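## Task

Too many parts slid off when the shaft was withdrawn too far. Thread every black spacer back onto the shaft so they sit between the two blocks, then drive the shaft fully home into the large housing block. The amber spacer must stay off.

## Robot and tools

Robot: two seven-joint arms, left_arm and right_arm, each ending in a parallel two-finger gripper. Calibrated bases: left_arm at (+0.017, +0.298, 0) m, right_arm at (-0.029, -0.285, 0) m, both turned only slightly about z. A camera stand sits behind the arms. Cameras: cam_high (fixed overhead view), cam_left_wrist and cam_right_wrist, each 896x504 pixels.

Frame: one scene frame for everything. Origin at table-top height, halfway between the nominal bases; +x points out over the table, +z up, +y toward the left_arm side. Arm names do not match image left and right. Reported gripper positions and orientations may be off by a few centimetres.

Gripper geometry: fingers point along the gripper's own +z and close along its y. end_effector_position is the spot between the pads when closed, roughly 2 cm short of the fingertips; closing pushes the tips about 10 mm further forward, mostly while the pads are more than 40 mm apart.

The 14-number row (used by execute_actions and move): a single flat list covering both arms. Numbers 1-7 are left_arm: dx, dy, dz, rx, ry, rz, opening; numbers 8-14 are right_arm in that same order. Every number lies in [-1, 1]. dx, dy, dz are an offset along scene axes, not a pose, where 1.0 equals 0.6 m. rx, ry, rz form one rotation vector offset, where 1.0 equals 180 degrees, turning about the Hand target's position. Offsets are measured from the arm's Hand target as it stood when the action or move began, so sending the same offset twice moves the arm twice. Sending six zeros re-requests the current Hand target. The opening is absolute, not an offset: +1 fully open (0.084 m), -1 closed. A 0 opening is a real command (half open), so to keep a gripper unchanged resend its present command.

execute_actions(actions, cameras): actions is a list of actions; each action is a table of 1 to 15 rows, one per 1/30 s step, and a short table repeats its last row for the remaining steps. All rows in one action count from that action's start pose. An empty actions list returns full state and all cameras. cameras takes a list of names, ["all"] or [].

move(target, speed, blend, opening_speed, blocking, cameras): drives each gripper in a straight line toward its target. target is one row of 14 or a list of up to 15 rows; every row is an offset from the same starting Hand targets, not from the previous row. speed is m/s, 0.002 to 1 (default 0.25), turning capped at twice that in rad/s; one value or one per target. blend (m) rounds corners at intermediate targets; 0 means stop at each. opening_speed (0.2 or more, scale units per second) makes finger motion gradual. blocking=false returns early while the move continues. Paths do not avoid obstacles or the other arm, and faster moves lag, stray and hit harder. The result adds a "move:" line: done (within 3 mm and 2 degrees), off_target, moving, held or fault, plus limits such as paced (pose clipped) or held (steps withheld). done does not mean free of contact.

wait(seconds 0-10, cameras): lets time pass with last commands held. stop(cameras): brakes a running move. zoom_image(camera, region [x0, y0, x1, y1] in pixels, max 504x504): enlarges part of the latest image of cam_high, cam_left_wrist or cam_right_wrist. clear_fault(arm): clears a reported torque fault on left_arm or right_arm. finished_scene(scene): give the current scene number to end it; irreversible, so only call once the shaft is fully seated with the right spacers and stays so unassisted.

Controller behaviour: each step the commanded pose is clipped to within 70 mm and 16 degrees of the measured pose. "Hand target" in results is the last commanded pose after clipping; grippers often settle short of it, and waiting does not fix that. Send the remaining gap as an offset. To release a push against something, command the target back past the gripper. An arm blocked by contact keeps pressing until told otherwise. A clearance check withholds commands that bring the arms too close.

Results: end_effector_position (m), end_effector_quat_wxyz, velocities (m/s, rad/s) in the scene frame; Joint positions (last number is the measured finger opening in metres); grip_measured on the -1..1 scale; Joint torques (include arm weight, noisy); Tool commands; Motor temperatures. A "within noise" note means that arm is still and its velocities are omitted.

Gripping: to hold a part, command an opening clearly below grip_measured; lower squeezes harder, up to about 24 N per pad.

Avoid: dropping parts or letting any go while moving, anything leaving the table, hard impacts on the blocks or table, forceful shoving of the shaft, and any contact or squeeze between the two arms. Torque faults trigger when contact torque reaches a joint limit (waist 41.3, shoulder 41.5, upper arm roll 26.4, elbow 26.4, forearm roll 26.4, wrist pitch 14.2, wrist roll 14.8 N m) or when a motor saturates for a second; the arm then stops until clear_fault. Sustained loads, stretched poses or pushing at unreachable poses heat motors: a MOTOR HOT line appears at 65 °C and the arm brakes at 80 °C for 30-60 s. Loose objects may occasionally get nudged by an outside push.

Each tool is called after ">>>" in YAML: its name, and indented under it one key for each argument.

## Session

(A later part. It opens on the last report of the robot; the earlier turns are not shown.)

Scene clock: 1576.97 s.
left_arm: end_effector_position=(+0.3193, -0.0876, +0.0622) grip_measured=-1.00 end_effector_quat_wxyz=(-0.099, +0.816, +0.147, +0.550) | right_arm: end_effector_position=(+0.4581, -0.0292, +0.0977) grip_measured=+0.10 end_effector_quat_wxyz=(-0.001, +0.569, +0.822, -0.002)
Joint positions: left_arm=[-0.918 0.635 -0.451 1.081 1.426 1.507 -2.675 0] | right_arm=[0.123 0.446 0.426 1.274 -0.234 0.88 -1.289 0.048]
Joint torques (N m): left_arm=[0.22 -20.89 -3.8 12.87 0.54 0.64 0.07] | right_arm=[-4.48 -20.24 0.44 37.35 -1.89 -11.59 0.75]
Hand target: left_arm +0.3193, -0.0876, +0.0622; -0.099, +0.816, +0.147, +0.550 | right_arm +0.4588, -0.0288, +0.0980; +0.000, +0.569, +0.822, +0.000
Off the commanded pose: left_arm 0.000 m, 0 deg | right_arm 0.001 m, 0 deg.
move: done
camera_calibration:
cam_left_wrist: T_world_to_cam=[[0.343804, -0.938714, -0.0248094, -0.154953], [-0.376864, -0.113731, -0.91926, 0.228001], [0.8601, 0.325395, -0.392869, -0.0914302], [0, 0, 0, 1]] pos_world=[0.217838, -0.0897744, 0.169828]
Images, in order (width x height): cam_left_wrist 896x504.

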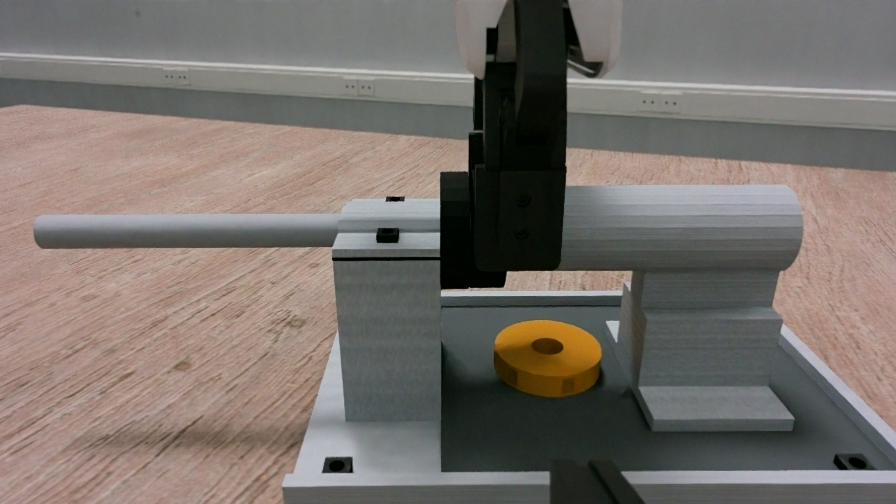

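>>> move:
  target: [0,0,0,0,0,0,-1,0,0,0.01,0,0,0,-0.3]
  speed: 0.04
  cameras: ["cam_left_wrist","cam_right_wrist"]

>>> zoom_image:
  camera: "cam_left_wrist"
  region: [400, 50, 650, 300]

Scene clock: 1584.07 s.
left_arm: end_effector_position=(+0.3193, -0.0876, +0.0622) grip_measured=-1.00 end_effector_quat_wxyz=(-0.099, +0.816, +0.147, +0.550) | right_arm: end_effector_position=(+0.4583, -0.0291, +0.1038) grip_measured=+0.10 end_effector_quat_wxyz=(+0.000, +0.569, +0.822, -0.001)
Joint positions: left_arm=[-0.918 0.635 -0.451 1.081 1.426 1.507 -2.675 0] | right_arm=[0.12 0.437 0.43 1.279 -0.229 0.893 -1.292 0.048]
Joint torques (N m): left_arm=[0.3 -20.93 -3.74 12.84 0.47 0.66 0.03] | right_arm=[-3.92 -23.22 1.72 38.16 -1.23 -10.58 0.39]
Hand target: left_arm +0.3193, -0.0876, +0.0622; -0.099, +0.816, +0.147, +0.550 | right_arm +0.4588, -0.0288, +0.1040; +0.000, +0.569, +0.822, +0.000
Off the commanded pose: left_arm 0.000 m, 0 deg | right_arm 0.001 m, 0 deg.
move: done
camera_calibration:
cam_left_wrist: T_world_to_cam=[[0.343804, -0.938714, -0.0248094, -0.154953], [-0.376864, -0.113731, -0.91926, 0.228001], [0.8601, 0.325395, -0.392869, -0.0914302], [0, 0, 0, 1]] pos_world=[0.217838, -0.0897744, 0.169828]
cam_right_wrist: T_world_to_cam=[[0.929926, 0.367701, 0.00574946, -0.383701], [0.367649, -0.929926, 0.00845229, -0.130191], [0.00845449, -0.00574622, -0.999948, 0.233219], [0, 0, 0, 1]] pos_world=[0.402706, 0.0213593, 0.236514]
Images, in order (width x height): cam_left_wrist 896x504, cam_right_wrist 896x504.

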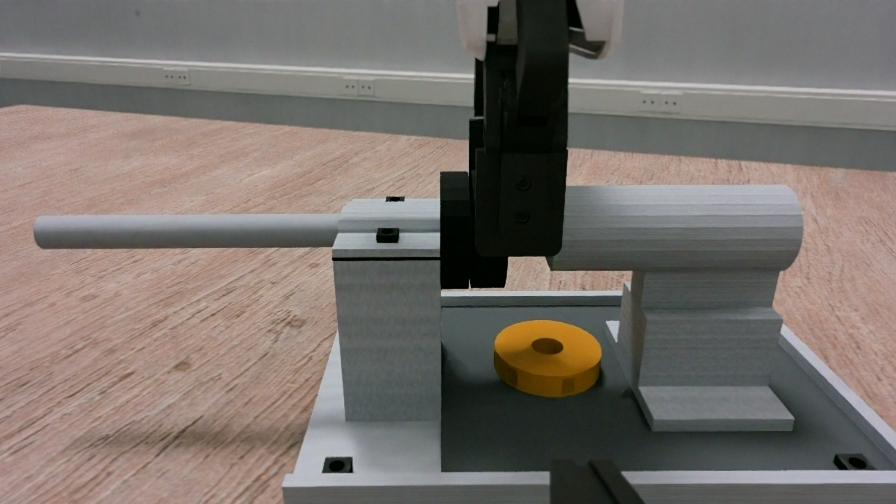

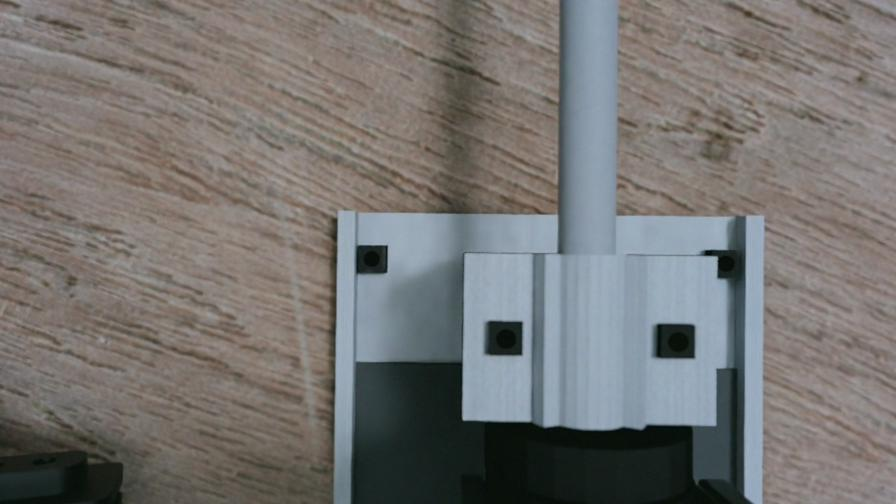

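Scaled by 2.016 from the camera's 896x504 image, which has a finer 1280x720 frame.

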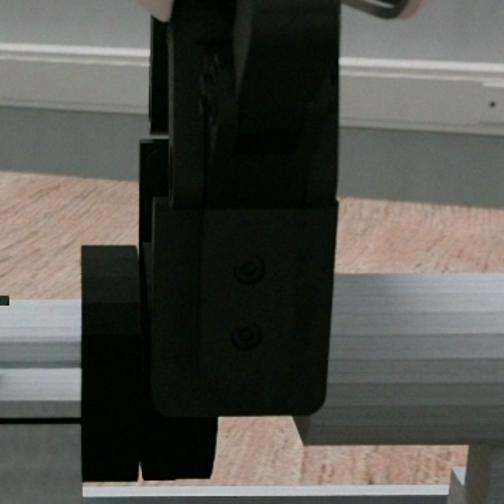

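>>> move:
  target: [0,0,0,0,0,0,-1,0,0,0.02,0,0,0,-0.3]
  speed: 0.04
  cameras: ["cam_left_wrist","cam_right_wrist"]

>>> zoom_image:
  camera: "cam_left_wrist"
  region: [400, 50, 650, 300]

Scene clock: 1588.23 s.
left_arm: end_effector_position=(+0.3193, -0.0876, +0.0622) grip_measured=-1.00 end_effector_quat_wxyz=(-0.099, +0.816, +0.147, +0.550) | right_arm: end_effector_position=(+0.4588, -0.0288, +0.1160) grip_measured=+0.10 end_effector_quat_wxyz=(+0.000, +0.569, +0.822, +0.000)
Joint positions: left_arm=[-0.918 0.635 -0.451 1.081 1.426 1.507 -2.675 0] | right_arm=[0.116 0.418 0.437 1.289 -0.218 0.918 -1.3 0.048]
Joint torques (N m): left_arm=[0.05 -20.96 -3.79 12.89 0.54 0.63 0.06] | right_arm=[-0.3 -19.41 3.34 18.53 0.03 -1.53 -0.15]
Motor temperatures (°C): left_arm=[33 43 44 44 41 39 38] | right_arm=[36 38 38 47 35 38 37]
Hand target: left_arm +0.3193, -0.0876, +0.0622; -0.099, +0.816, +0.147, +0.550 | right_arm +0.4588, -0.0288, +0.1160; +0.000, +0.569, +0.822, +0.000
Off the commanded pose: left_arm 0.000 m, 0 deg | right_arm 0.000 m, 0 deg.
move: done
camera_calibration:
cam_left_wrist: T_world_to_cam=[[0.343804, -0.938714, -0.0248094, -0.154953], [-0.376864, -0.113731, -0.91926, 0.228001], [0.8601, 0.325395, -0.392869, -0.0914302], [0, 0, 0, 1]] pos_world=[0.217838, -0.0897744, 0.169828]
cam_right_wrist: T_world_to_cam=[[0.929922, 0.367669, 0.00803087, -0.384686], [0.367611, -0.929947, 0.00784888, -0.130053], [0.0103541, -0.00434661, -0.999937, 0.244616], [0, 0, 0, 1]] pos_world=[0.403004, 0.0215579, 0.248711]
Images, in order (width x height): cam_left_wrist 896x504, cam_right_wrist 896x504.

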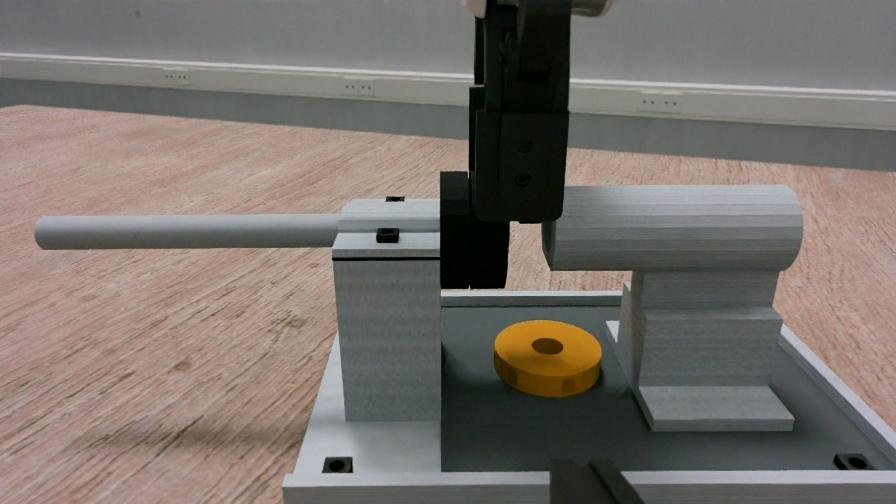

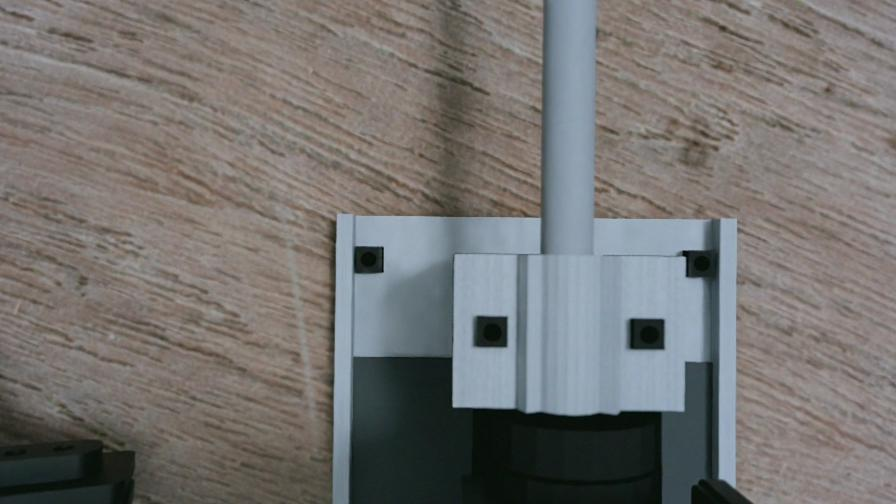

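Scaled by 2.016 from the camera's 896x504 image, which has a finer 1280x720 frame.

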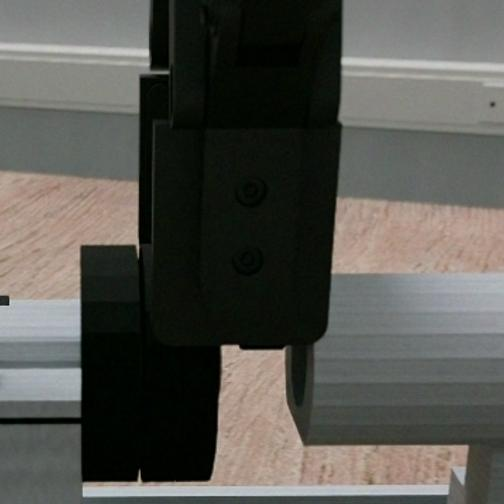

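>>> move:
  target:
    - [0,0,0,0,0,0,-1,-0.002,-0.0001,0,0,0,0,-0.2]
    - [0,0,0,0,0,0,-1,-0.002,-0.0001,-0.02,0,0,0,-0.2]
  speed: 0.04

Scene clock: 1598.53 s.
left_arm: end_effector_position=(+0.3193, -0.0876, +0.0622) grip_measured=-1.00 end_effector_quat_wxyz=(-0.099, +0.816, +0.147, +0.550) | right_arm: end_effector_position=(+0.4574, -0.0289, +0.1039) grip_measured=+0.10 end_effector_quat_wxyz=(+0.000, +0.569, +0.822, -0.001)
Joint positions: left_arm=[-0.918 0.635 -0.451 1.081 1.426 1.507 -2.675 0] | right_arm=[0.12 0.433 0.431 1.273 -0.228 0.889 -1.292 0.048]
Joint torques (N m): left_arm=[0.45 -21.07 -3.69 12.81 0.54 0.67 0.03] | right_arm=[-1.25 -19.81 1.43 30.41 -1.12 -8.21 0.64]
Hand target: left_arm +0.3193, -0.0876, +0.0622; -0.099, +0.816, +0.147, +0.550 | right_arm +0.4576, -0.0288, +0.1040; +0.000, +0.569, +0.822, +0.000
Off the commanded pose: left_arm 0.000 m, 0 deg | right_arm 0.000 m, 0 deg.
move: done

>>> move:
  target:
    - [0,0,0,0,0,0,-1,0.002,0.0001,0.09,0,0,0,-0.3]
    - [0,0,0,0,0,0,-1,0.0828,-0.2113,0.09,0,0,0,-0.3]
    - [0,0,0,0,0,0,-1,0.0828,-0.2113,-0.0265,0,0,0,-0.3]
  speed: [0.06,0.2,0.12]
  cameras: ["cam_left_wrist","cam_right_wrist"]

>>> zoom_image:
  camera: "cam_left_wrist"
  region: [700, 100, 896, 320]

Scene clock: 1634.47 s.
left_arm: end_effector_position=(+0.3193, -0.0876, +0.0622) grip_measured=-1.00 end_effector_quat_wxyz=(-0.099, +0.816, +0.147, +0.550) | right_arm: end_effector_position=(+0.5073, -0.1556, +0.0881) grip_measured=+0.10 end_effector_quat_wxyz=(+0.000, +0.569, +0.822, +0.000)
Joint positions: left_arm=[-0.918 0.635 -0.451 1.081 1.426 1.507 -2.675 0] | right_arm=[-0.062 0.454 0.356 1.268 -0.205 0.85 -1.556 0.048]
Joint torques (N m): left_arm=[0.2 -21.05 -3.68 12.93 0.56 0.6 0.08] | right_arm=[1.34 -19.19 2.4 18.81 -0.17 -1.72 0.26]
Hand target: left_arm +0.3193, -0.0876, +0.0622; -0.099, +0.816, +0.147, +0.550 | right_arm +0.5072, -0.1556, +0.0881; +0.000, +0.569, +0.822, +0.000
Off the commanded pose: left_arm 0.000 m, 0 deg | right_arm 0.000 m, 0 deg.
move: done
camera_calibration:
cam_left_wrist: T_world_to_cam=[[0.343804, -0.938714, -0.0248094, -0.154953], [-0.376864, -0.113731, -0.91926, 0.228001], [0.8601, 0.325395, -0.392869, -0.0914302], [0, 0, 0, 1]] pos_world=[0.217838, -0.0897744, 0.169828]
cam_right_wrist: T_world_to_cam=[[0.929922, 0.367668, 0.00803086, -0.382813], [0.36761, -0.929947, 0.00784889, -0.265636], [0.0103541, -0.00434663, -0.999937, 0.215665], [0, 0, 0, 1]] pos_world=[0.451404, -0.105342, 0.220811]
Images, in order (width x height): cam_left_wrist 896x504, cam_right_wrist 896x504.

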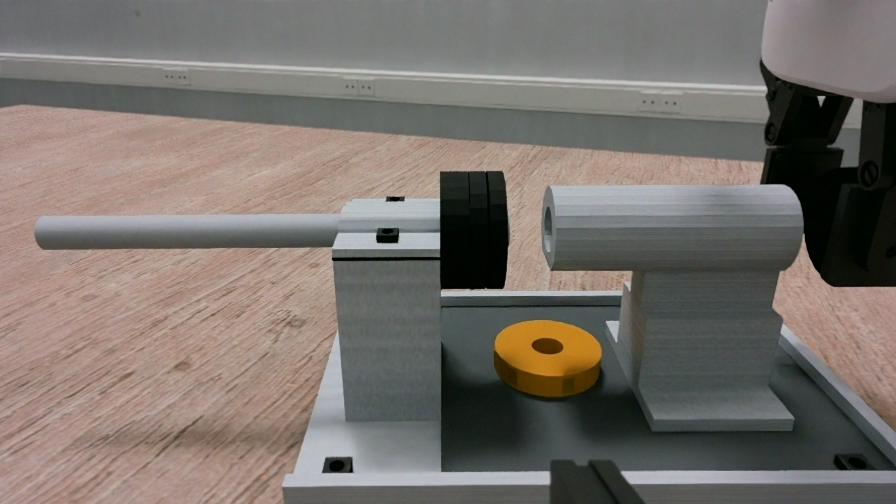

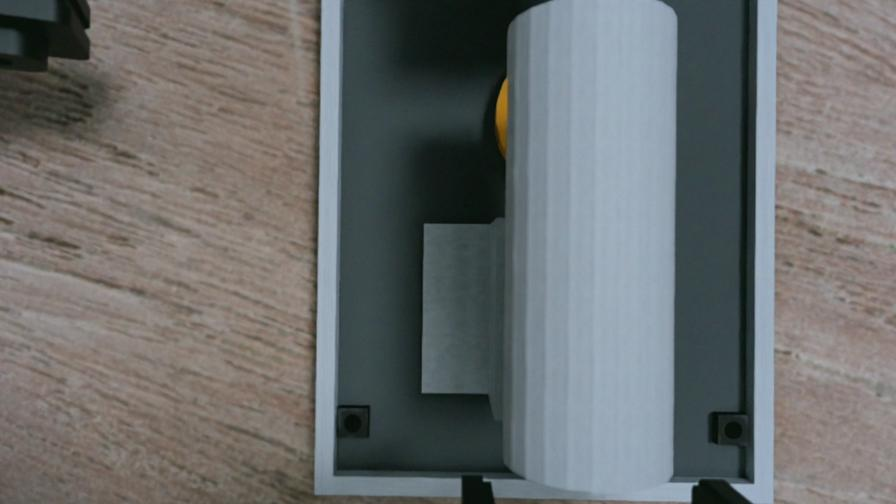

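Scaled by 2.291 from the camera's 896x504 image, which has a finer 1280x720 frame.

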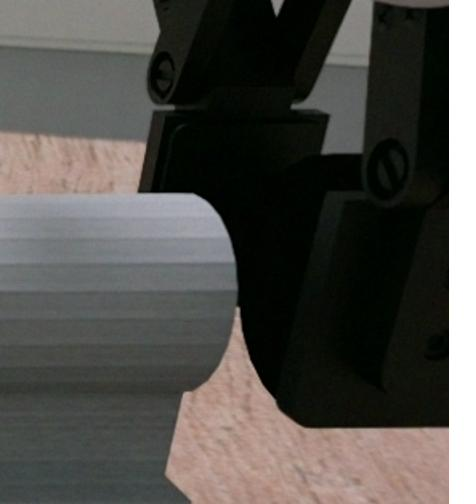

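>>> move:
  target:
    - [0,0,0,0,0,0,-1,0,0,0.12,0,0,0,-0.3]
    - [0,0,0,0,0,0,-1,-0.071,0.1852,0.12,0,0,0,-0.3]
  speed: [0.15,0.2]
  cameras: ["cam_left_wrist"]

>>> zoom_image:
  camera: "cam_left_wrist"
  region: [400, 0, 700, 300]

Scene clock: 1647.83 s.
left_arm: end_effector_position=(+0.3193, -0.0876, +0.0622) grip_measured=-1.00 end_effector_quat_wxyz=(-0.099, +0.816, +0.147, +0.550) | right_arm: end_effector_position=(+0.4647, -0.0445, +0.1601) grip_measured=+0.10 end_effector_quat_wxyz=(+0.000, +0.569, +0.822, +0.000)
Joint positions: left_arm=[-0.918 0.635 -0.451 1.081 1.426 1.507 -2.675 0] | right_arm=[0.08 0.35 0.446 1.331 -0.175 1.02 -1.358 0.048]
Joint torques (N m): left_arm=[0.42 -20.96 -3.78 12.75 0.56 0.62 0.04] | right_arm=[1.22 -17.9 2.99 19.92 -0.38 -1.48 0.31]
Hand target: left_arm +0.3193, -0.0876, +0.0622; -0.099, +0.816, +0.147, +0.550 | right_arm +0.4646, -0.0445, +0.1601; +0.000, +0.569, +0.822, +0.000
Off the commanded pose: left_arm 0.000 m, 0 deg | right_arm 0.000 m, 0 deg.
move: done
camera_calibration:
cam_left_wrist: T_world_to_cam=[[0.343804, -0.938714, -0.0248094, -0.154953], [-0.376864, -0.113731, -0.91926, 0.228001], [0.8601, 0.325395, -0.392869, -0.0914302], [0, 0, 0, 1]] pos_world=[0.217838, -0.0897744, 0.169828]
Images, in order (width x height): cam_left_wrist 896x504.

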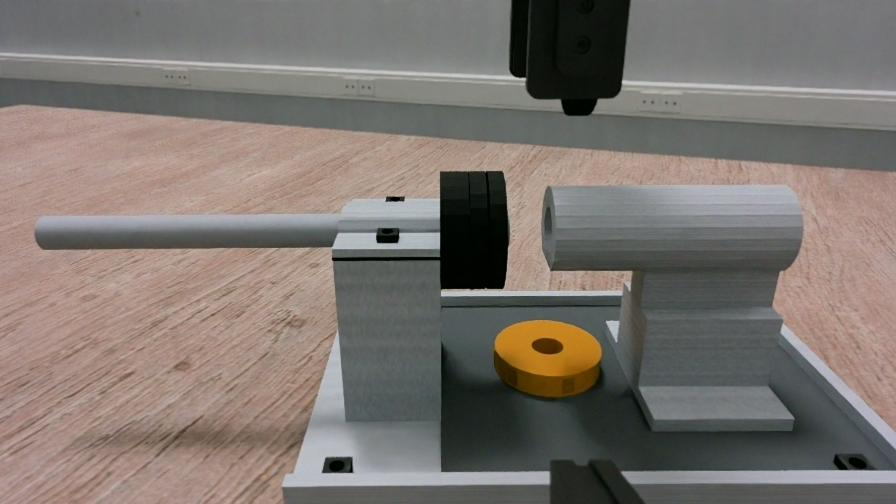

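Scaled by 1.680 from the camera's 896x504 image, which has a finer 1280x720 frame.

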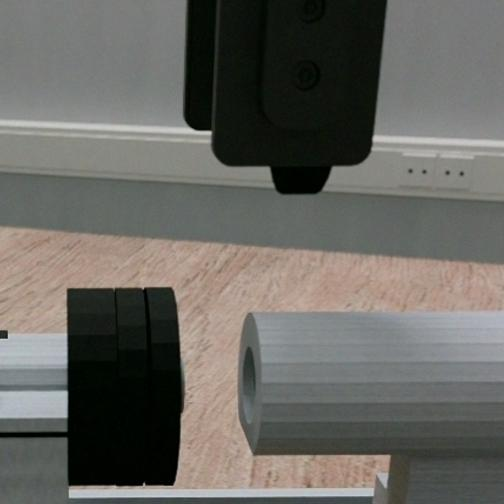

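>>> move:
  target:
    - [0,0,0,0,0,0,-1,0.0728,-0.19,0,0,0,0,-0.3]
    - [0,0,0,0,0,0,-1,0.0728,-0.19,-0.12,0,0,0,-0.3]
    - [0,0,0,0,0,0,-1,0.0656,-0.1713,-0.12,0,0,0,0.06]
  speed: [0.2,0.15,0.06]

>>> move:
  target: [0,0,0,0,0,0,-1,-0.0072,0.0187,0,0,0,0,0.06]
  speed: 0.03
  cameras: ["cam_left_wrist"]

>>> zoom_image:
  camera: "cam_left_wrist"
  region: [700, 100, 896, 320]

Scene clock: 1657.47 s.
left_arm: end_effector_position=(+0.3193, -0.0876, +0.0622) grip_measured=-1.00 end_effector_quat_wxyz=(-0.099, +0.816, +0.147, +0.550) | right_arm: end_effector_position=(+0.5040, -0.1473, +0.0881) grip_measured=+0.10 end_effector_quat_wxyz=(+0.000, +0.569, +0.822, +0.000)
Joint positions: left_arm=[-0.918 0.635 -0.451 1.081 1.426 1.507 -2.675 0] | right_arm=[-0.05 0.451 0.36 1.263 -0.206 0.849 -1.539 0.048]
Joint torques (N m): left_arm=[0.42 -21 -3.8 12.86 0.47 0.62 0.09] | right_arm=[1.34 -19.94 2.94 17.9 -0.21 -1.69 0.22]
Hand target: left_arm +0.3193, -0.0876, +0.0622; -0.099, +0.816, +0.147, +0.550 | right_arm +0.5040, -0.1473, +0.0881; +0.000, +0.569, +0.822, +0.000
Off the commanded pose: left_arm 0.000 m, 0 deg | right_arm 0.000 m, 0 deg.
move: done

Scene clock: 1658.23 s.
left_arm: end_effector_position=(+0.3193, -0.0876, +0.0622) grip_measured=-1.00 end_effector_quat_wxyz=(-0.099, +0.816, +0.147, +0.550) | right_arm: end_effector_position=(+0.4997, -0.1361, +0.0881) grip_measured=+0.10 end_effector_quat_wxyz=(+0.000, +0.569, +0.822, +0.000)
Joint positions: left_arm=[-0.918 0.635 -0.451 1.081 1.426 1.507 -2.675 0] | right_arm=[-0.033 0.448 0.365 1.258 -0.208 0.847 -1.515 0.048]
Joint torques (N m): left_arm=[0.43 -20.93 -3.82 12.88 0.6 0.65 0.06] | right_arm=[1.56 -19.92 3.02 17.96 -0.23 -1.75 0.3]
Hand target: left_arm +0.3193, -0.0876, +0.0622; -0.099, +0.816, +0.147, +0.550 | right_arm +0.4997, -0.1360, +0.0881; +0.000, +0.569, +0.822, +0.000
Off the commanded pose: left_arm 0.000 m, 0 deg | right_arm 0.000 m, 0 deg.
move: done
camera_calibration:
cam_left_wrist: T_world_to_cam=[[0.343804, -0.938714, -0.0248094, -0.154953], [-0.376864, -0.113731, -0.91926, 0.228001], [0.8601, 0.325395, -0.392869, -0.0914302], [0, 0, 0, 1]] pos_world=[0.217838, -0.0897744, 0.169828]
Images, in order (width x height): cam_left_wrist 896x504.

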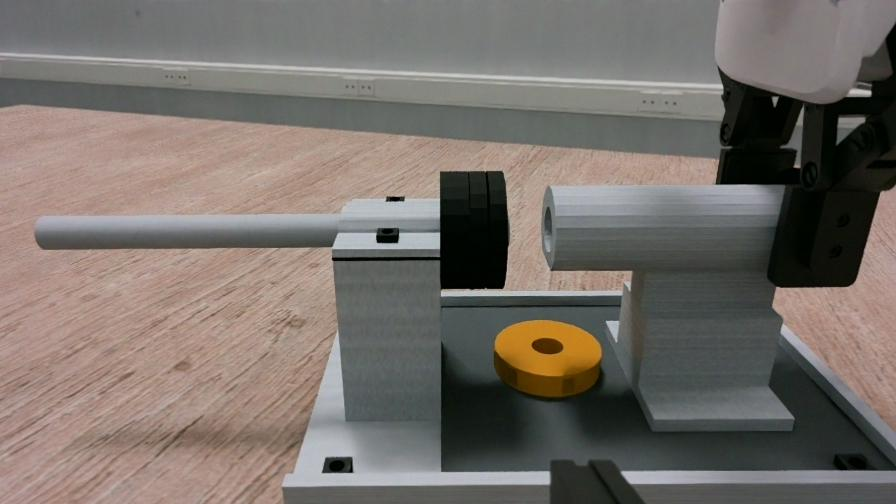

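Scaled by 2.291 from the camera's 896x504 image, which has a finer 1280x720 frame.

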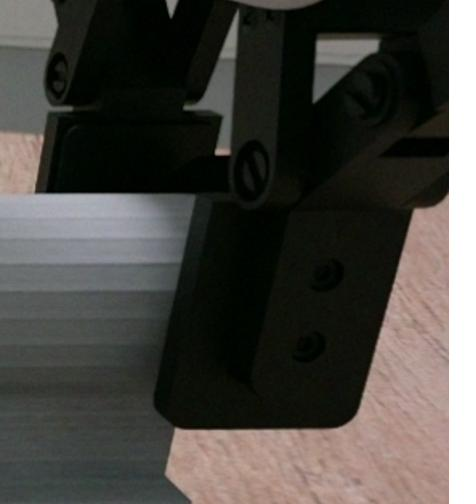

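>>> move:
  target: [0,0,0,0,0,0,-1,-0.0036,0.0094,0,0,0,0,0.06]
  speed: 0.03

>>> move:
  target:
    - [0,0,0,0,0,0,-1,0.009,-0.0234,0,0,0,0,-0.3]
    - [0,0,0,0,0,0,-1,0.009,-0.0234,0.12,0,0,0,-0.3]
    - [0,0,0,0,0,0,-1,-0.05,0.1463,0.12,0,0,0,-0.3]
  speed: [0.05,0.15,0.2]
  cameras: ["cam_left_wrist"]

>>> zoom_image:
  camera: "cam_left_wrist"
  region: [400, 0, 700, 300]

Scene clock: 1670.30 s.
left_arm: end_effector_position=(+0.3193, -0.0876, +0.0622) grip_measured=-1.00 end_effector_quat_wxyz=(-0.099, +0.816, +0.147, +0.550) | right_arm: end_effector_position=(+0.4975, -0.1304, +0.0881) grip_measured=+0.10 end_effector_quat_wxyz=(+0.000, +0.569, +0.822, +0.000)
Joint positions: left_arm=[-0.918 0.635 -0.451 1.081 1.426 1.507 -2.675 0] | right_arm=[-0.025 0.447 0.367 1.255 -0.209 0.846 -1.504 0.048]
Joint torques (N m): left_arm=[0.24 -21.15 -3.77 12.85 0.57 0.61 0.08] | right_arm=[1.29 -19.6 3.02 17.86 -0.29 -1.75 0.19]
Hand target: left_arm +0.3193, -0.0876, +0.0622; -0.099, +0.816, +0.147, +0.550 | right_arm +0.4975, -0.1304, +0.0881; +0.000, +0.569, +0.822, +0.000
Off the commanded pose: left_arm 0.000 m, 0 deg | right_arm 0.000 m, 0 deg.
move: done

Scene clock: 1672.70 s.
left_arm: end_effector_position=(+0.3193, -0.0876, +0.0622) grip_measured=-1.00 end_effector_quat_wxyz=(-0.099, +0.816, +0.147, +0.550) | right_arm: end_effector_position=(+0.4675, -0.0427, +0.1601) grip_measured=+0.10 end_effector_quat_wxyz=(+0.000, +0.569, +0.822, +0.000)
Joint positions: left_arm=[-0.918 0.635 -0.451 1.081 1.426 1.507 -2.675 0] | right_arm=[0.085 0.362 0.444 1.347 -0.179 1.025 -1.355 0.048]
Joint torques (N m): left_arm=[0.24 -20.84 -3.79 12.86 0.58 0.6 0.11] | right_arm=[1.42 -18.26 3.02 19.95 -0.31 -1.47 0.31]
Hand target: left_arm +0.3193, -0.0876, +0.0622; -0.099, +0.816, +0.147, +0.550 | right_arm +0.4675, -0.0426, +0.1601; +0.000, +0.569, +0.822, +0.000
Off the commanded pose: left_arm 0.000 m, 0 deg | right_arm 0.000 m, 0 deg.
move: done
camera_calibration:
cam_left_wrist: T_world_to_cam=[[0.343804, -0.938714, -0.0248094, -0.154953], [-0.376864, -0.113731, -0.91926, 0.228001], [0.8601, 0.325395, -0.392869, -0.0914302], [0, 0, 0, 1]] pos_world=[0.217838, -0.0897744, 0.169828]
Images, in order (width x height): cam_left_wrist 896x504.

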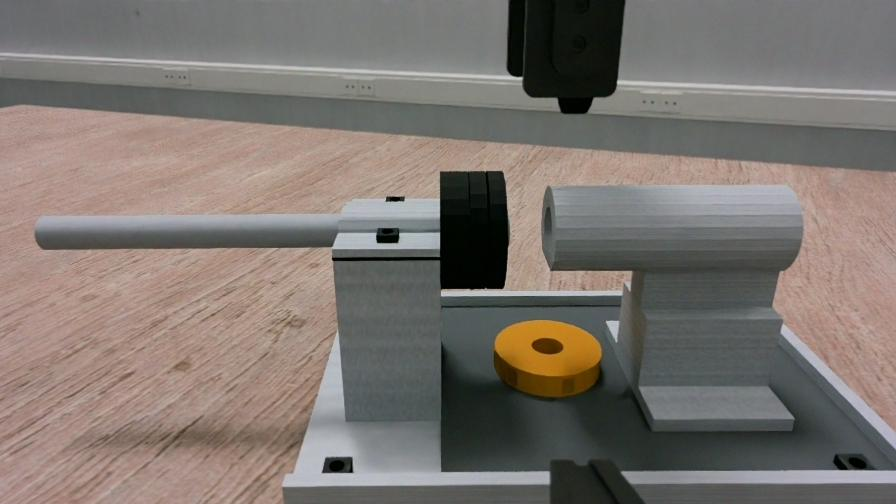

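Scaled by 1.680 from the camera's 896x504 image, which has a finer 1280x720 frame.

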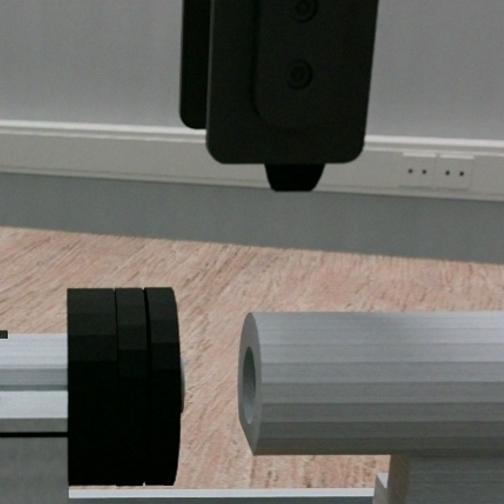

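>>> move:
  target:
    - [0,0,0,0,0,0,-1,0.0602,-0.163,0,0,0,0,-0.3]
    - [0,0,0,0,0,0,-1,0.0602,-0.163,-0.12,0,0,0,-0.3]
    - [0,0,0,0,0,0,-1,0.0542,-0.1478,-0.12,0,0,0,0.06]
  speed: [0.2,0.15,0.06]

>>> move:
  target: [0,0,0,0,0,0,-1,-0.0070,0.0182,0,0,0,0,0.06]
  speed: 0.03
  cameras: ["cam_left_wrist"]

Scene clock: 1684.17 s.
left_arm: end_effector_position=(+0.3193, -0.0876, +0.0622) grip_measured=-1.00 end_effector_quat_wxyz=(-0.099, +0.816, +0.147, +0.550) | right_arm: end_effector_position=(+0.5000, -0.1313, +0.0881) grip_measured=+0.10 end_effector_quat_wxyz=(+0.000, +0.569, +0.822, +0.000)
Joint positions: left_arm=[-0.918 0.635 -0.451 1.081 1.426 1.507 -2.675 0] | right_arm=[-0.027 0.454 0.368 1.265 -0.212 0.85 -1.505 0.048]
Joint torques (N m): left_arm=[0.32 -21 -3.73 12.84 0.52 0.58 0.07] | right_arm=[1.39 -19.83 3.17 17.86 -0.16 -1.78 0.33]
Hand target: left_arm +0.3193, -0.0876, +0.0622; -0.099, +0.816, +0.147, +0.550 | right_arm +0.5000, -0.1313, +0.0881; +0.000, +0.569, +0.822, +0.000
Off the commanded pose: left_arm 0.000 m, 0 deg | right_arm 0.000 m, 0 deg.
move: done

Scene clock: 1684.93 s.
left_arm: end_effector_position=(+0.3193, -0.0876, +0.0622) grip_measured=-1.00 end_effector_quat_wxyz=(-0.099, +0.816, +0.147, +0.550) | right_arm: end_effector_position=(+0.4958, -0.1204, +0.0881) grip_measured=+0.09 end_effector_quat_wxyz=(+0.000, +0.569, +0.822, +0.000)
Joint positions: left_arm=[-0.918 0.635 -0.451 1.081 1.426 1.507 -2.675 0] | right_arm=[-0.01 0.452 0.372 1.262 -0.214 0.849 -1.483 0.048]
Joint torques (N m): left_arm=[0.28 -21.02 -3.8 12.86 0.6 0.72 0.04] | right_arm=[17.1 -18.01 13.49 14.26 2.5 -1.82 0.29]
Hand target: left_arm +0.3193, -0.0876, +0.0622; -0.099, +0.816, +0.147, +0.550 | right_arm +0.4958, -0.1204, +0.0881; +0.000, +0.569, +0.822, +0.000
Off the commanded pose: left_arm 0.000 m, 0 deg | right_arm 0.000 m, 0 deg.
move: done
camera_calibration:
cam_left_wrist: T_world_to_cam=[[0.343804, -0.938714, -0.0248094, -0.154953], [-0.376864, -0.113731, -0.91926, 0.228001], [0.8601, 0.325395, -0.392869, -0.0914302], [0, 0, 0, 1]] pos_world=[0.217838, -0.0897744, 0.169828]
Images, in order (width x height): cam_left_wrist 896x504.

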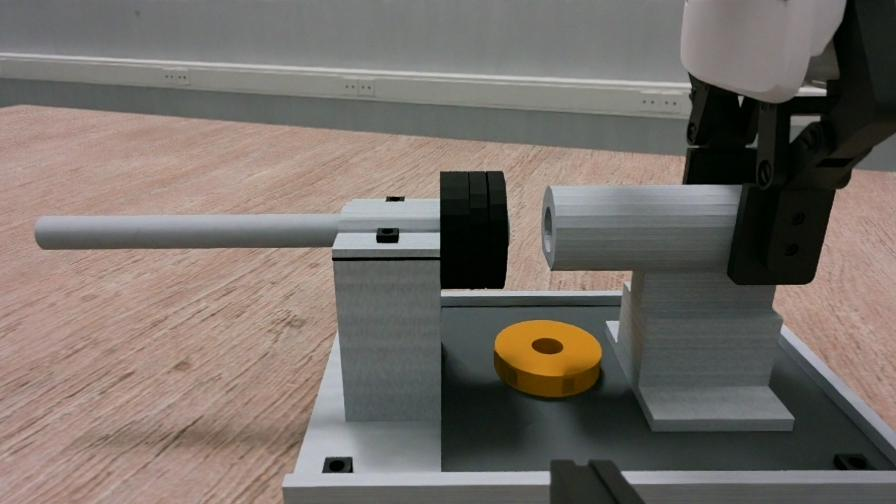

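>>> move:
  target:
    - [0,0,0,0,0,0,-1,0.0132,-0.034,0,0,0,0,-0.3]
    - [0,0,0,0,0,0,-1,0.0132,-0.034,0.12,0,0,0,-0.3]
    - [0,0,0,0,0,0,-1,-0.047,0.122,0.12,0,0,0,-0.3]
  speed: [0.05,0.15,0.2]
  cameras: ["cam_left_wrist"]

>>> zoom_image:
  camera: "cam_left_wrist"
  region: [400, 0, 700, 300]

Scene clock: 1691.60 s.
left_arm: end_effector_position=(+0.3193, -0.0876, +0.0622) grip_measured=-1.00 end_effector_quat_wxyz=(-0.099, +0.816, +0.147, +0.550) | right_arm: end_effector_position=(+0.4677, -0.0472, +0.1601) grip_measured=+0.09 end_effector_quat_wxyz=(+0.000, +0.569, +0.822, +0.000)
Joint positions: left_arm=[-0.918 0.635 -0.451 1.081 1.426 1.507 -2.675 0] | right_arm=[0.077 0.355 0.443 1.338 -0.176 1.022 -1.365 0.048]
Joint torques (N m): left_arm=[0.23 -21.1 -3.76 12.81 0.5 0.64 0.08] | right_arm=[1.16 -18.05 2.87 19.91 -0.13 -1.45 0.31]
Hand target: left_arm +0.3193, -0.0876, +0.0622; -0.099, +0.816, +0.147, +0.550 | right_arm +0.4676, -0.0472, +0.1601; +0.000, +0.569, +0.822, +0.000
Off the commanded pose: left_arm 0.000 m, 0 deg | right_arm 0.000 m, 0 deg.
move: done
camera_calibration:
cam_left_wrist: T_world_to_cam=[[0.343804, -0.938714, -0.0248094, -0.154953], [-0.376864, -0.113731, -0.91926, 0.228001], [0.8601, 0.325395, -0.392869, -0.0914302], [0, 0, 0, 1]] pos_world=[0.217838, -0.0897744, 0.169828]
Images, in order (width x height): cam_left_wrist 896x504.

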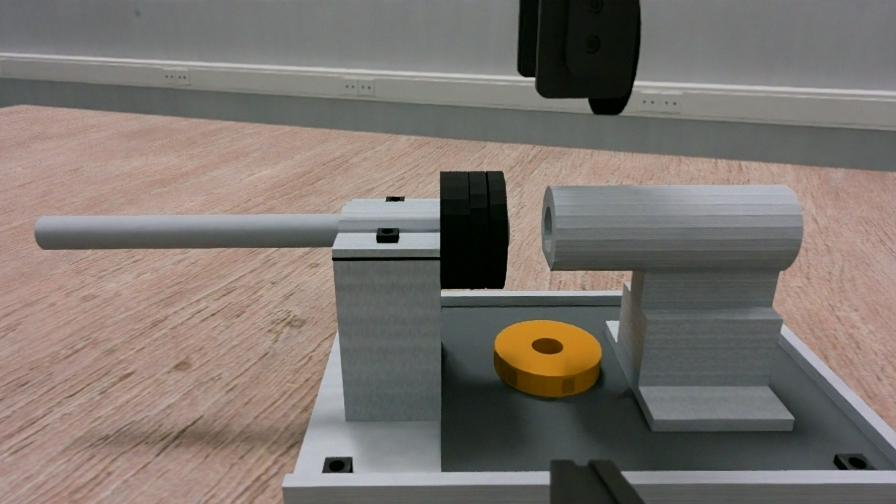

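Scaled by 1.680 from the camera's 896x504 image, which has a finer 1280x720 frame.

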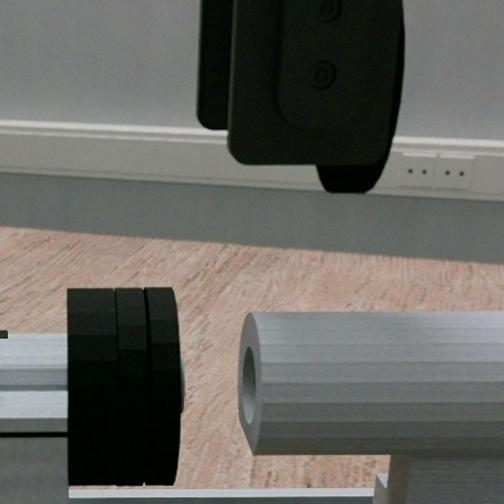

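>>> move:
  target:
    - [0,0,0,0,0,0,-1,0.02,-0.06,0.12,0,0,0,-0.3]
    - [0,0,0,0,0,0,-1,0.02,-0.06,0.12,0,0,0.5,-0.3]
  speed: [0.2,0.6]

>>> move:
  target: [0,0,0,0,0,0,-1,0,0,0,0,0,0.5,-0.3]
  speed: 0.6
  cameras: ["all"]

Scene clock: 1700.17 s.
left_arm: end_effector_position=(+0.3193, -0.0876, +0.0622) grip_measured=-1.00 end_effector_quat_wxyz=(-0.099, +0.816, +0.147, +0.550) | right_arm: end_effector_position=(+0.4796, -0.0832, +0.2321) grip_measured=+0.09 end_effector_quat_wxyz=(+0.000, -0.179, +0.984, +0.000)
Joint positions: left_arm=[-0.918 0.635 -0.451 1.081 1.426 1.507 -2.675 0] | right_arm=[-0.141 0.302 0.624 1.45 -0.188 1.208 -2.996 0.048]
Joint torques (N m): left_arm=[0.2 -21.03 -3.8 12.81 0.52 0.63 0.06] | right_arm=[-0.56 -17.35 3.38 19.71 0.01 -1.67 -0.14]
Hand target: left_arm +0.3193, -0.0876, +0.0622; -0.099, +0.816, +0.147, +0.550 | right_arm +0.4796, -0.0832, +0.2321; +0.000, -0.179, +0.984, +0.000
Off the commanded pose: left_arm 0.000 m, 0 deg | right_arm 0.000 m, 0 deg.
move: done

Scene clock: 1702.10 s.
left_arm: end_effector_position=(+0.3193, -0.0876, +0.0622) grip_measured=-1.00 end_effector_quat_wxyz=(-0.099, +0.816, +0.147, +0.550) | right_arm: end_effector_position=(+0.4796, -0.0832, +0.2321) grip_measured=+0.09 end_effector_quat_wxyz=(+0.000, +0.822, -0.569, +0.000)
Joint positions: left_arm=[-0.918 0.635 -0.451 1.081 1.426 1.507 -2.675 0] | right_arm=[-0.322 0.356 0.848 1.453 -0.281 1.225 -4.503 0.048]
Joint torques (N m): left_arm=[0.18 -21.05 -3.76 12.86 0.5 0.64 0] | right_arm=[-0.6 -16.03 4.78 19.55 -0.05 -1.74 -0.14]
Hand target: left_arm +0.3193, -0.0876, +0.0622; -0.099, +0.816, +0.147, +0.550 | right_arm +0.4796, -0.0832, +0.2321; +0.000, +0.822, -0.569, +0.000
Off the commanded pose: left_arm 0.000 m, 0 deg | right_arm 0.000 m, 0 deg.
move: done
camera_calibration:
cam_left_wrist: T_world_to_cam=[[0.343804, -0.938714, -0.0248094, -0.154953], [-0.376864, -0.113731, -0.91926, 0.228001], [0.8601, 0.325395, -0.392869, -0.0914302], [0, 0, 0, 1]] pos_world=[0.217838, -0.0897744, 0.169828]
cam_right_wrist: T_world_to_cam=[[-0.929923, -0.367669, 0.00793788, 0.446006], [-0.367612, 0.929947, 0.00781213, 0.318114], [-0.0102541, 0.00434662, -0.999938, 0.37076], [0, 0, 0, 1]] pos_world=[0.535496, -0.133458, 0.364711]

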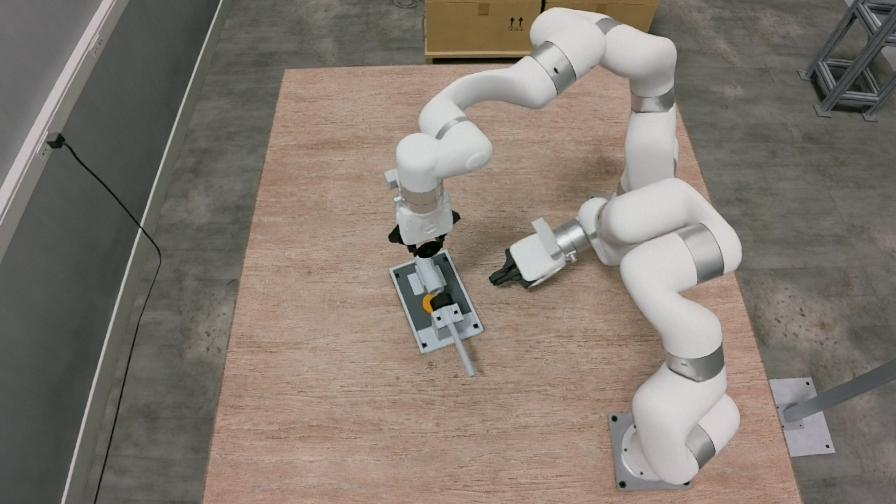

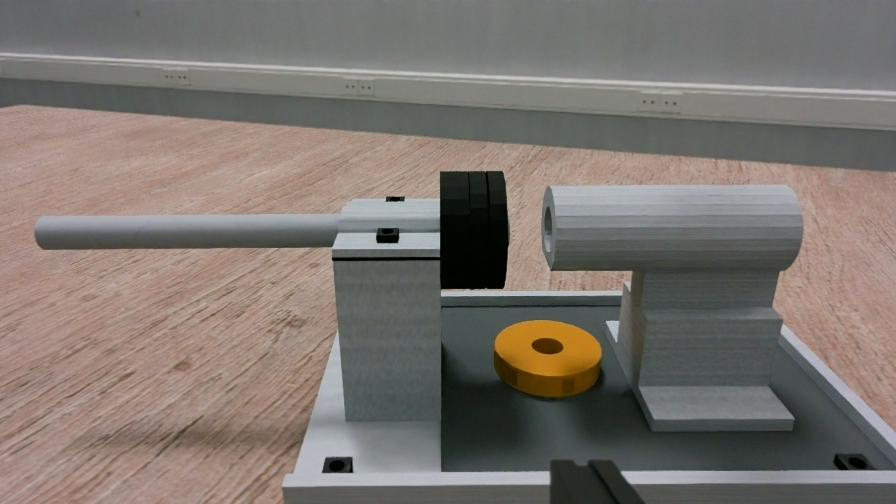

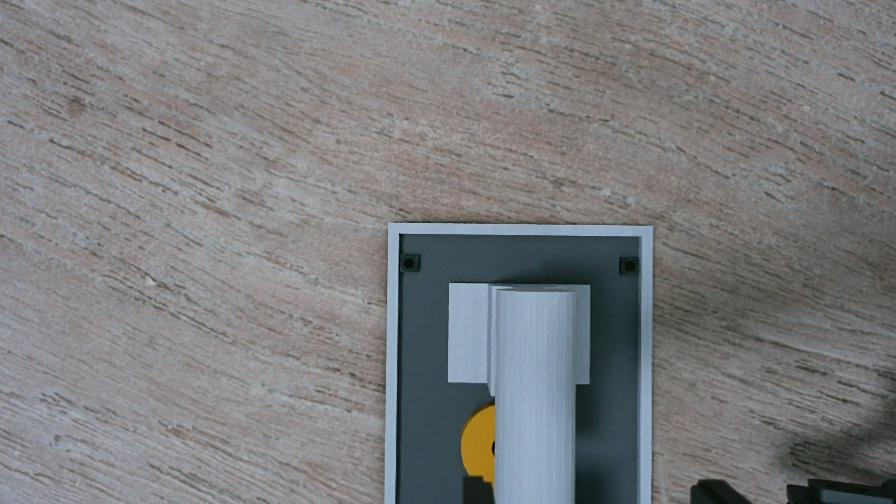

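>>> move:
  target:
    - [0,0,0,0,0,0,-1,-0.0265,0.0691,0,0,0,0,-0.3]
    - [0,0,0,0,0,0,-1,-0.0265,0.0691,-0.13,0,0,0,-0.3]
  speed: 0.2
  cameras: ["cam_left_wrist","cam_right_wrist"]

>>> zoom_image:
  camera: "cam_left_wrist"
  region: [400, 0, 700, 300]

Scene clock: 1710.13 s.
left_arm: end_effector_position=(+0.3193, -0.0876, +0.0622) grip_measured=-1.00 end_effector_quat_wxyz=(-0.099, +0.816, +0.147, +0.550) | right_arm: end_effector_position=(+0.4638, -0.0417, +0.1541) grip_measured=+0.09 end_effector_quat_wxyz=(+0.000, +0.822, -0.569, +0.000)
Joint positions: left_arm=[-0.918 0.635 -0.451 1.081 1.426 1.507 -2.675 0] | right_arm=[-0.228 0.453 0.82 1.334 -0.378 1.045 -4.359 0.048]
Joint torques (N m): left_arm=[0.27 -20.95 -3.77 12.84 0.59 0.56 0.08] | right_arm=[1.41 -16.51 5.31 19.17 -0.28 -1.6 0.28]
Hand target: left_arm +0.3193, -0.0876, +0.0622; -0.099, +0.816, +0.147, +0.550 | right_arm +0.4637, -0.0417, +0.1541; +0.000, +0.822, -0.569, +0.000
Off the commanded pose: left_arm 0.000 m, 0 deg | right_arm 0.000 m, 0 deg.
move: done
camera_calibration:
cam_left_wrist: T_world_to_cam=[[0.343804, -0.938714, -0.0248094, -0.154953], [-0.376864, -0.113731, -0.91926, 0.228001], [0.8601, 0.325395, -0.392869, -0.0914302], [0, 0, 0, 1]] pos_world=[0.217838, -0.0897744, 0.169828]
cam_right_wrist: T_world_to_cam=[[-0.929923, -0.367672, 0.00780814, 0.447097], [-0.367614, 0.929945, 0.00786836, 0.274363], [-0.0101541, 0.00444658, -0.999939, 0.292479], [0, 0, 0, 1]] pos_world=[0.519596, -0.092058, 0.286811]
Images, in order (width x height): cam_left_wrist 896x504, cam_right_wrist 896x504.

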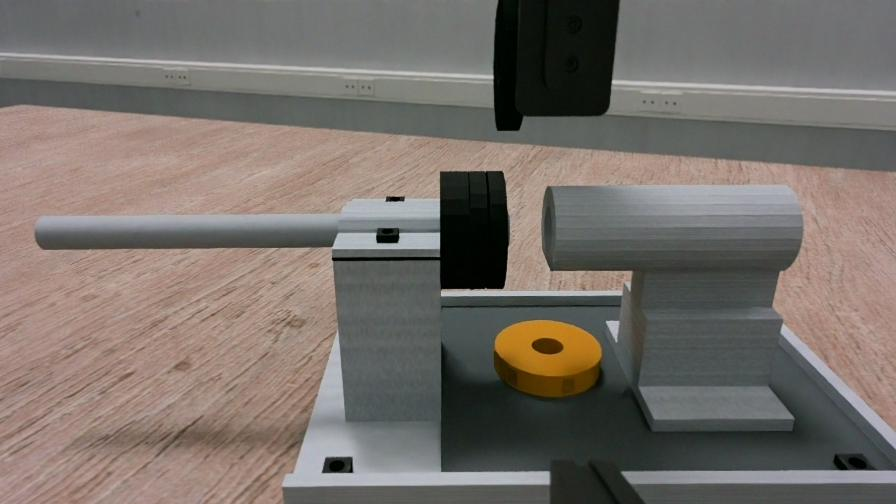

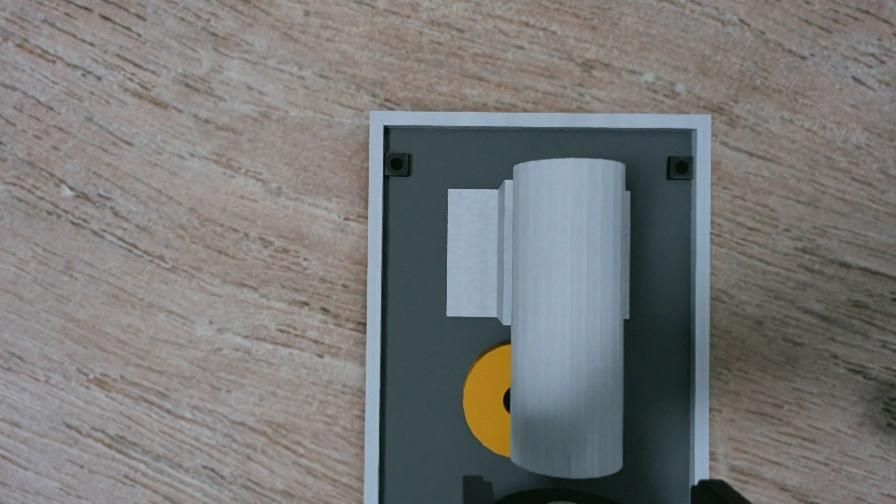

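Scaled by 1.680 from the camera's 896x504 image, which has a finer 1280x720 frame.

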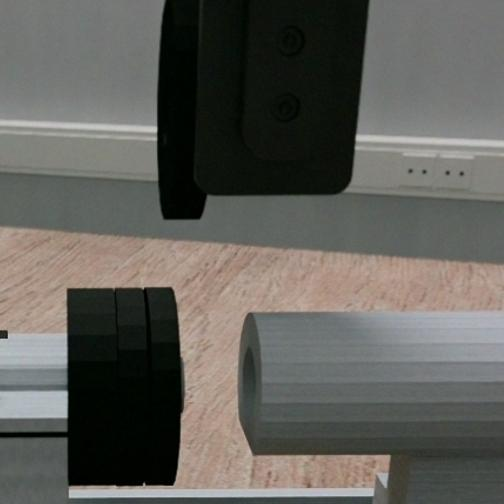

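>>> move:
  target:
    - [0,0,0,0,0,0,-1,0.0048,-0.0125,0,0,0,0,-0.3]
    - [0,0,0,0,0,0,-1,0.0048,-0.0125,-0.057,0,0,0,-0.3]
  speed: 0.15
  cameras: ["cam_left_wrist","cam_right_wrist"]

>>> zoom_image:
  camera: "cam_left_wrist"
  region: [400, 50, 650, 300]

Scene clock: 1719.00 s.
left_arm: end_effector_position=(+0.3193, -0.0876, +0.0622) grip_measured=-1.00 end_effector_quat_wxyz=(-0.099, +0.816, +0.147, +0.550) | right_arm: end_effector_position=(+0.4666, -0.0492, +0.1199) grip_measured=+0.09 end_effector_quat_wxyz=(+0.000, +0.822, -0.569, +0.000)
Joint positions: left_arm=[-0.918 0.635 -0.451 1.081 1.426 1.507 -2.675 0] | right_arm=[-0.223 0.499 0.788 1.294 -0.424 0.97 -4.344 0.048]
Joint torques (N m): left_arm=[0.29 -20.98 -3.81 12.82 0.53 0.61 0.03] | right_arm=[1.25 -16.67 5.42 18.44 -0.26 -1.73 0.28]
Hand target: left_arm +0.3193, -0.0876, +0.0622; -0.099, +0.816, +0.147, +0.550 | right_arm +0.4666, -0.0492, +0.1199; +0.000, +0.822, -0.569, +0.000
Off the commanded pose: left_arm 0.000 m, 0 deg | right_arm 0.000 m, 0 deg.
move: done
camera_calibration:
cam_left_wrist: T_world_to_cam=[[0.343804, -0.938714, -0.0248094, -0.154953], [-0.376864, -0.113731, -0.91926, 0.228001], [0.8601, 0.325395, -0.392869, -0.0914302], [0, 0, 0, 1]] pos_world=[0.217838, -0.0897744, 0.169828]
cam_right_wrist: T_world_to_cam=[[-0.929923, -0.367672, 0.00780814, 0.447304], [-0.367614, 0.929945, 0.00786836, 0.282673], [-0.0101541, 0.00444658, -0.999939, 0.258344], [0, 0, 0, 1]] pos_world=[0.522496, -0.099558, 0.252611]
Images, in order (width x height): cam_left_wrist 896x504, cam_right_wrist 896x504.

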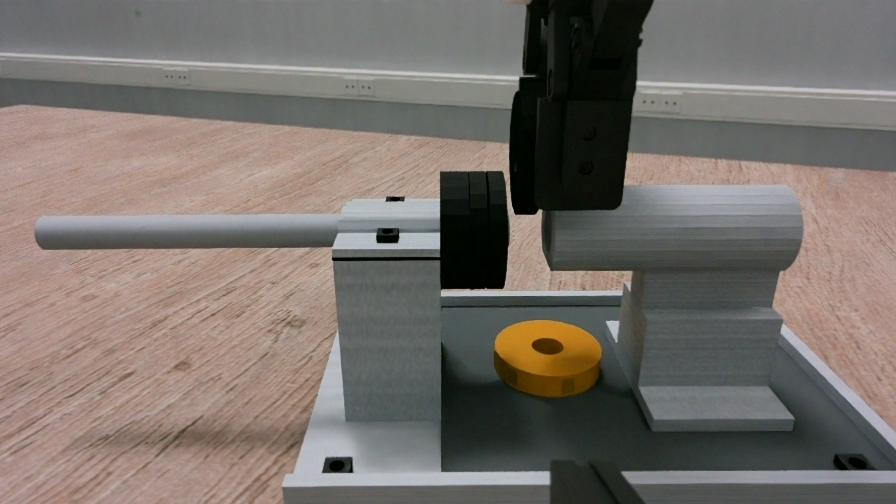

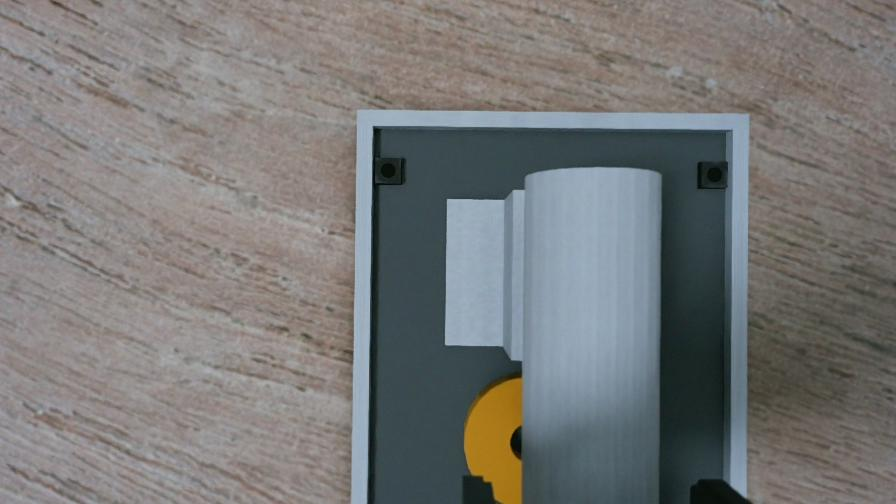

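Scaled by 2.016 from the camera's 896x504 image, which has a finer 1280x720 frame.

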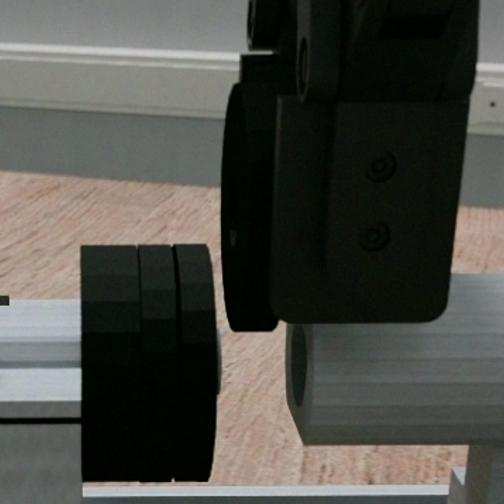

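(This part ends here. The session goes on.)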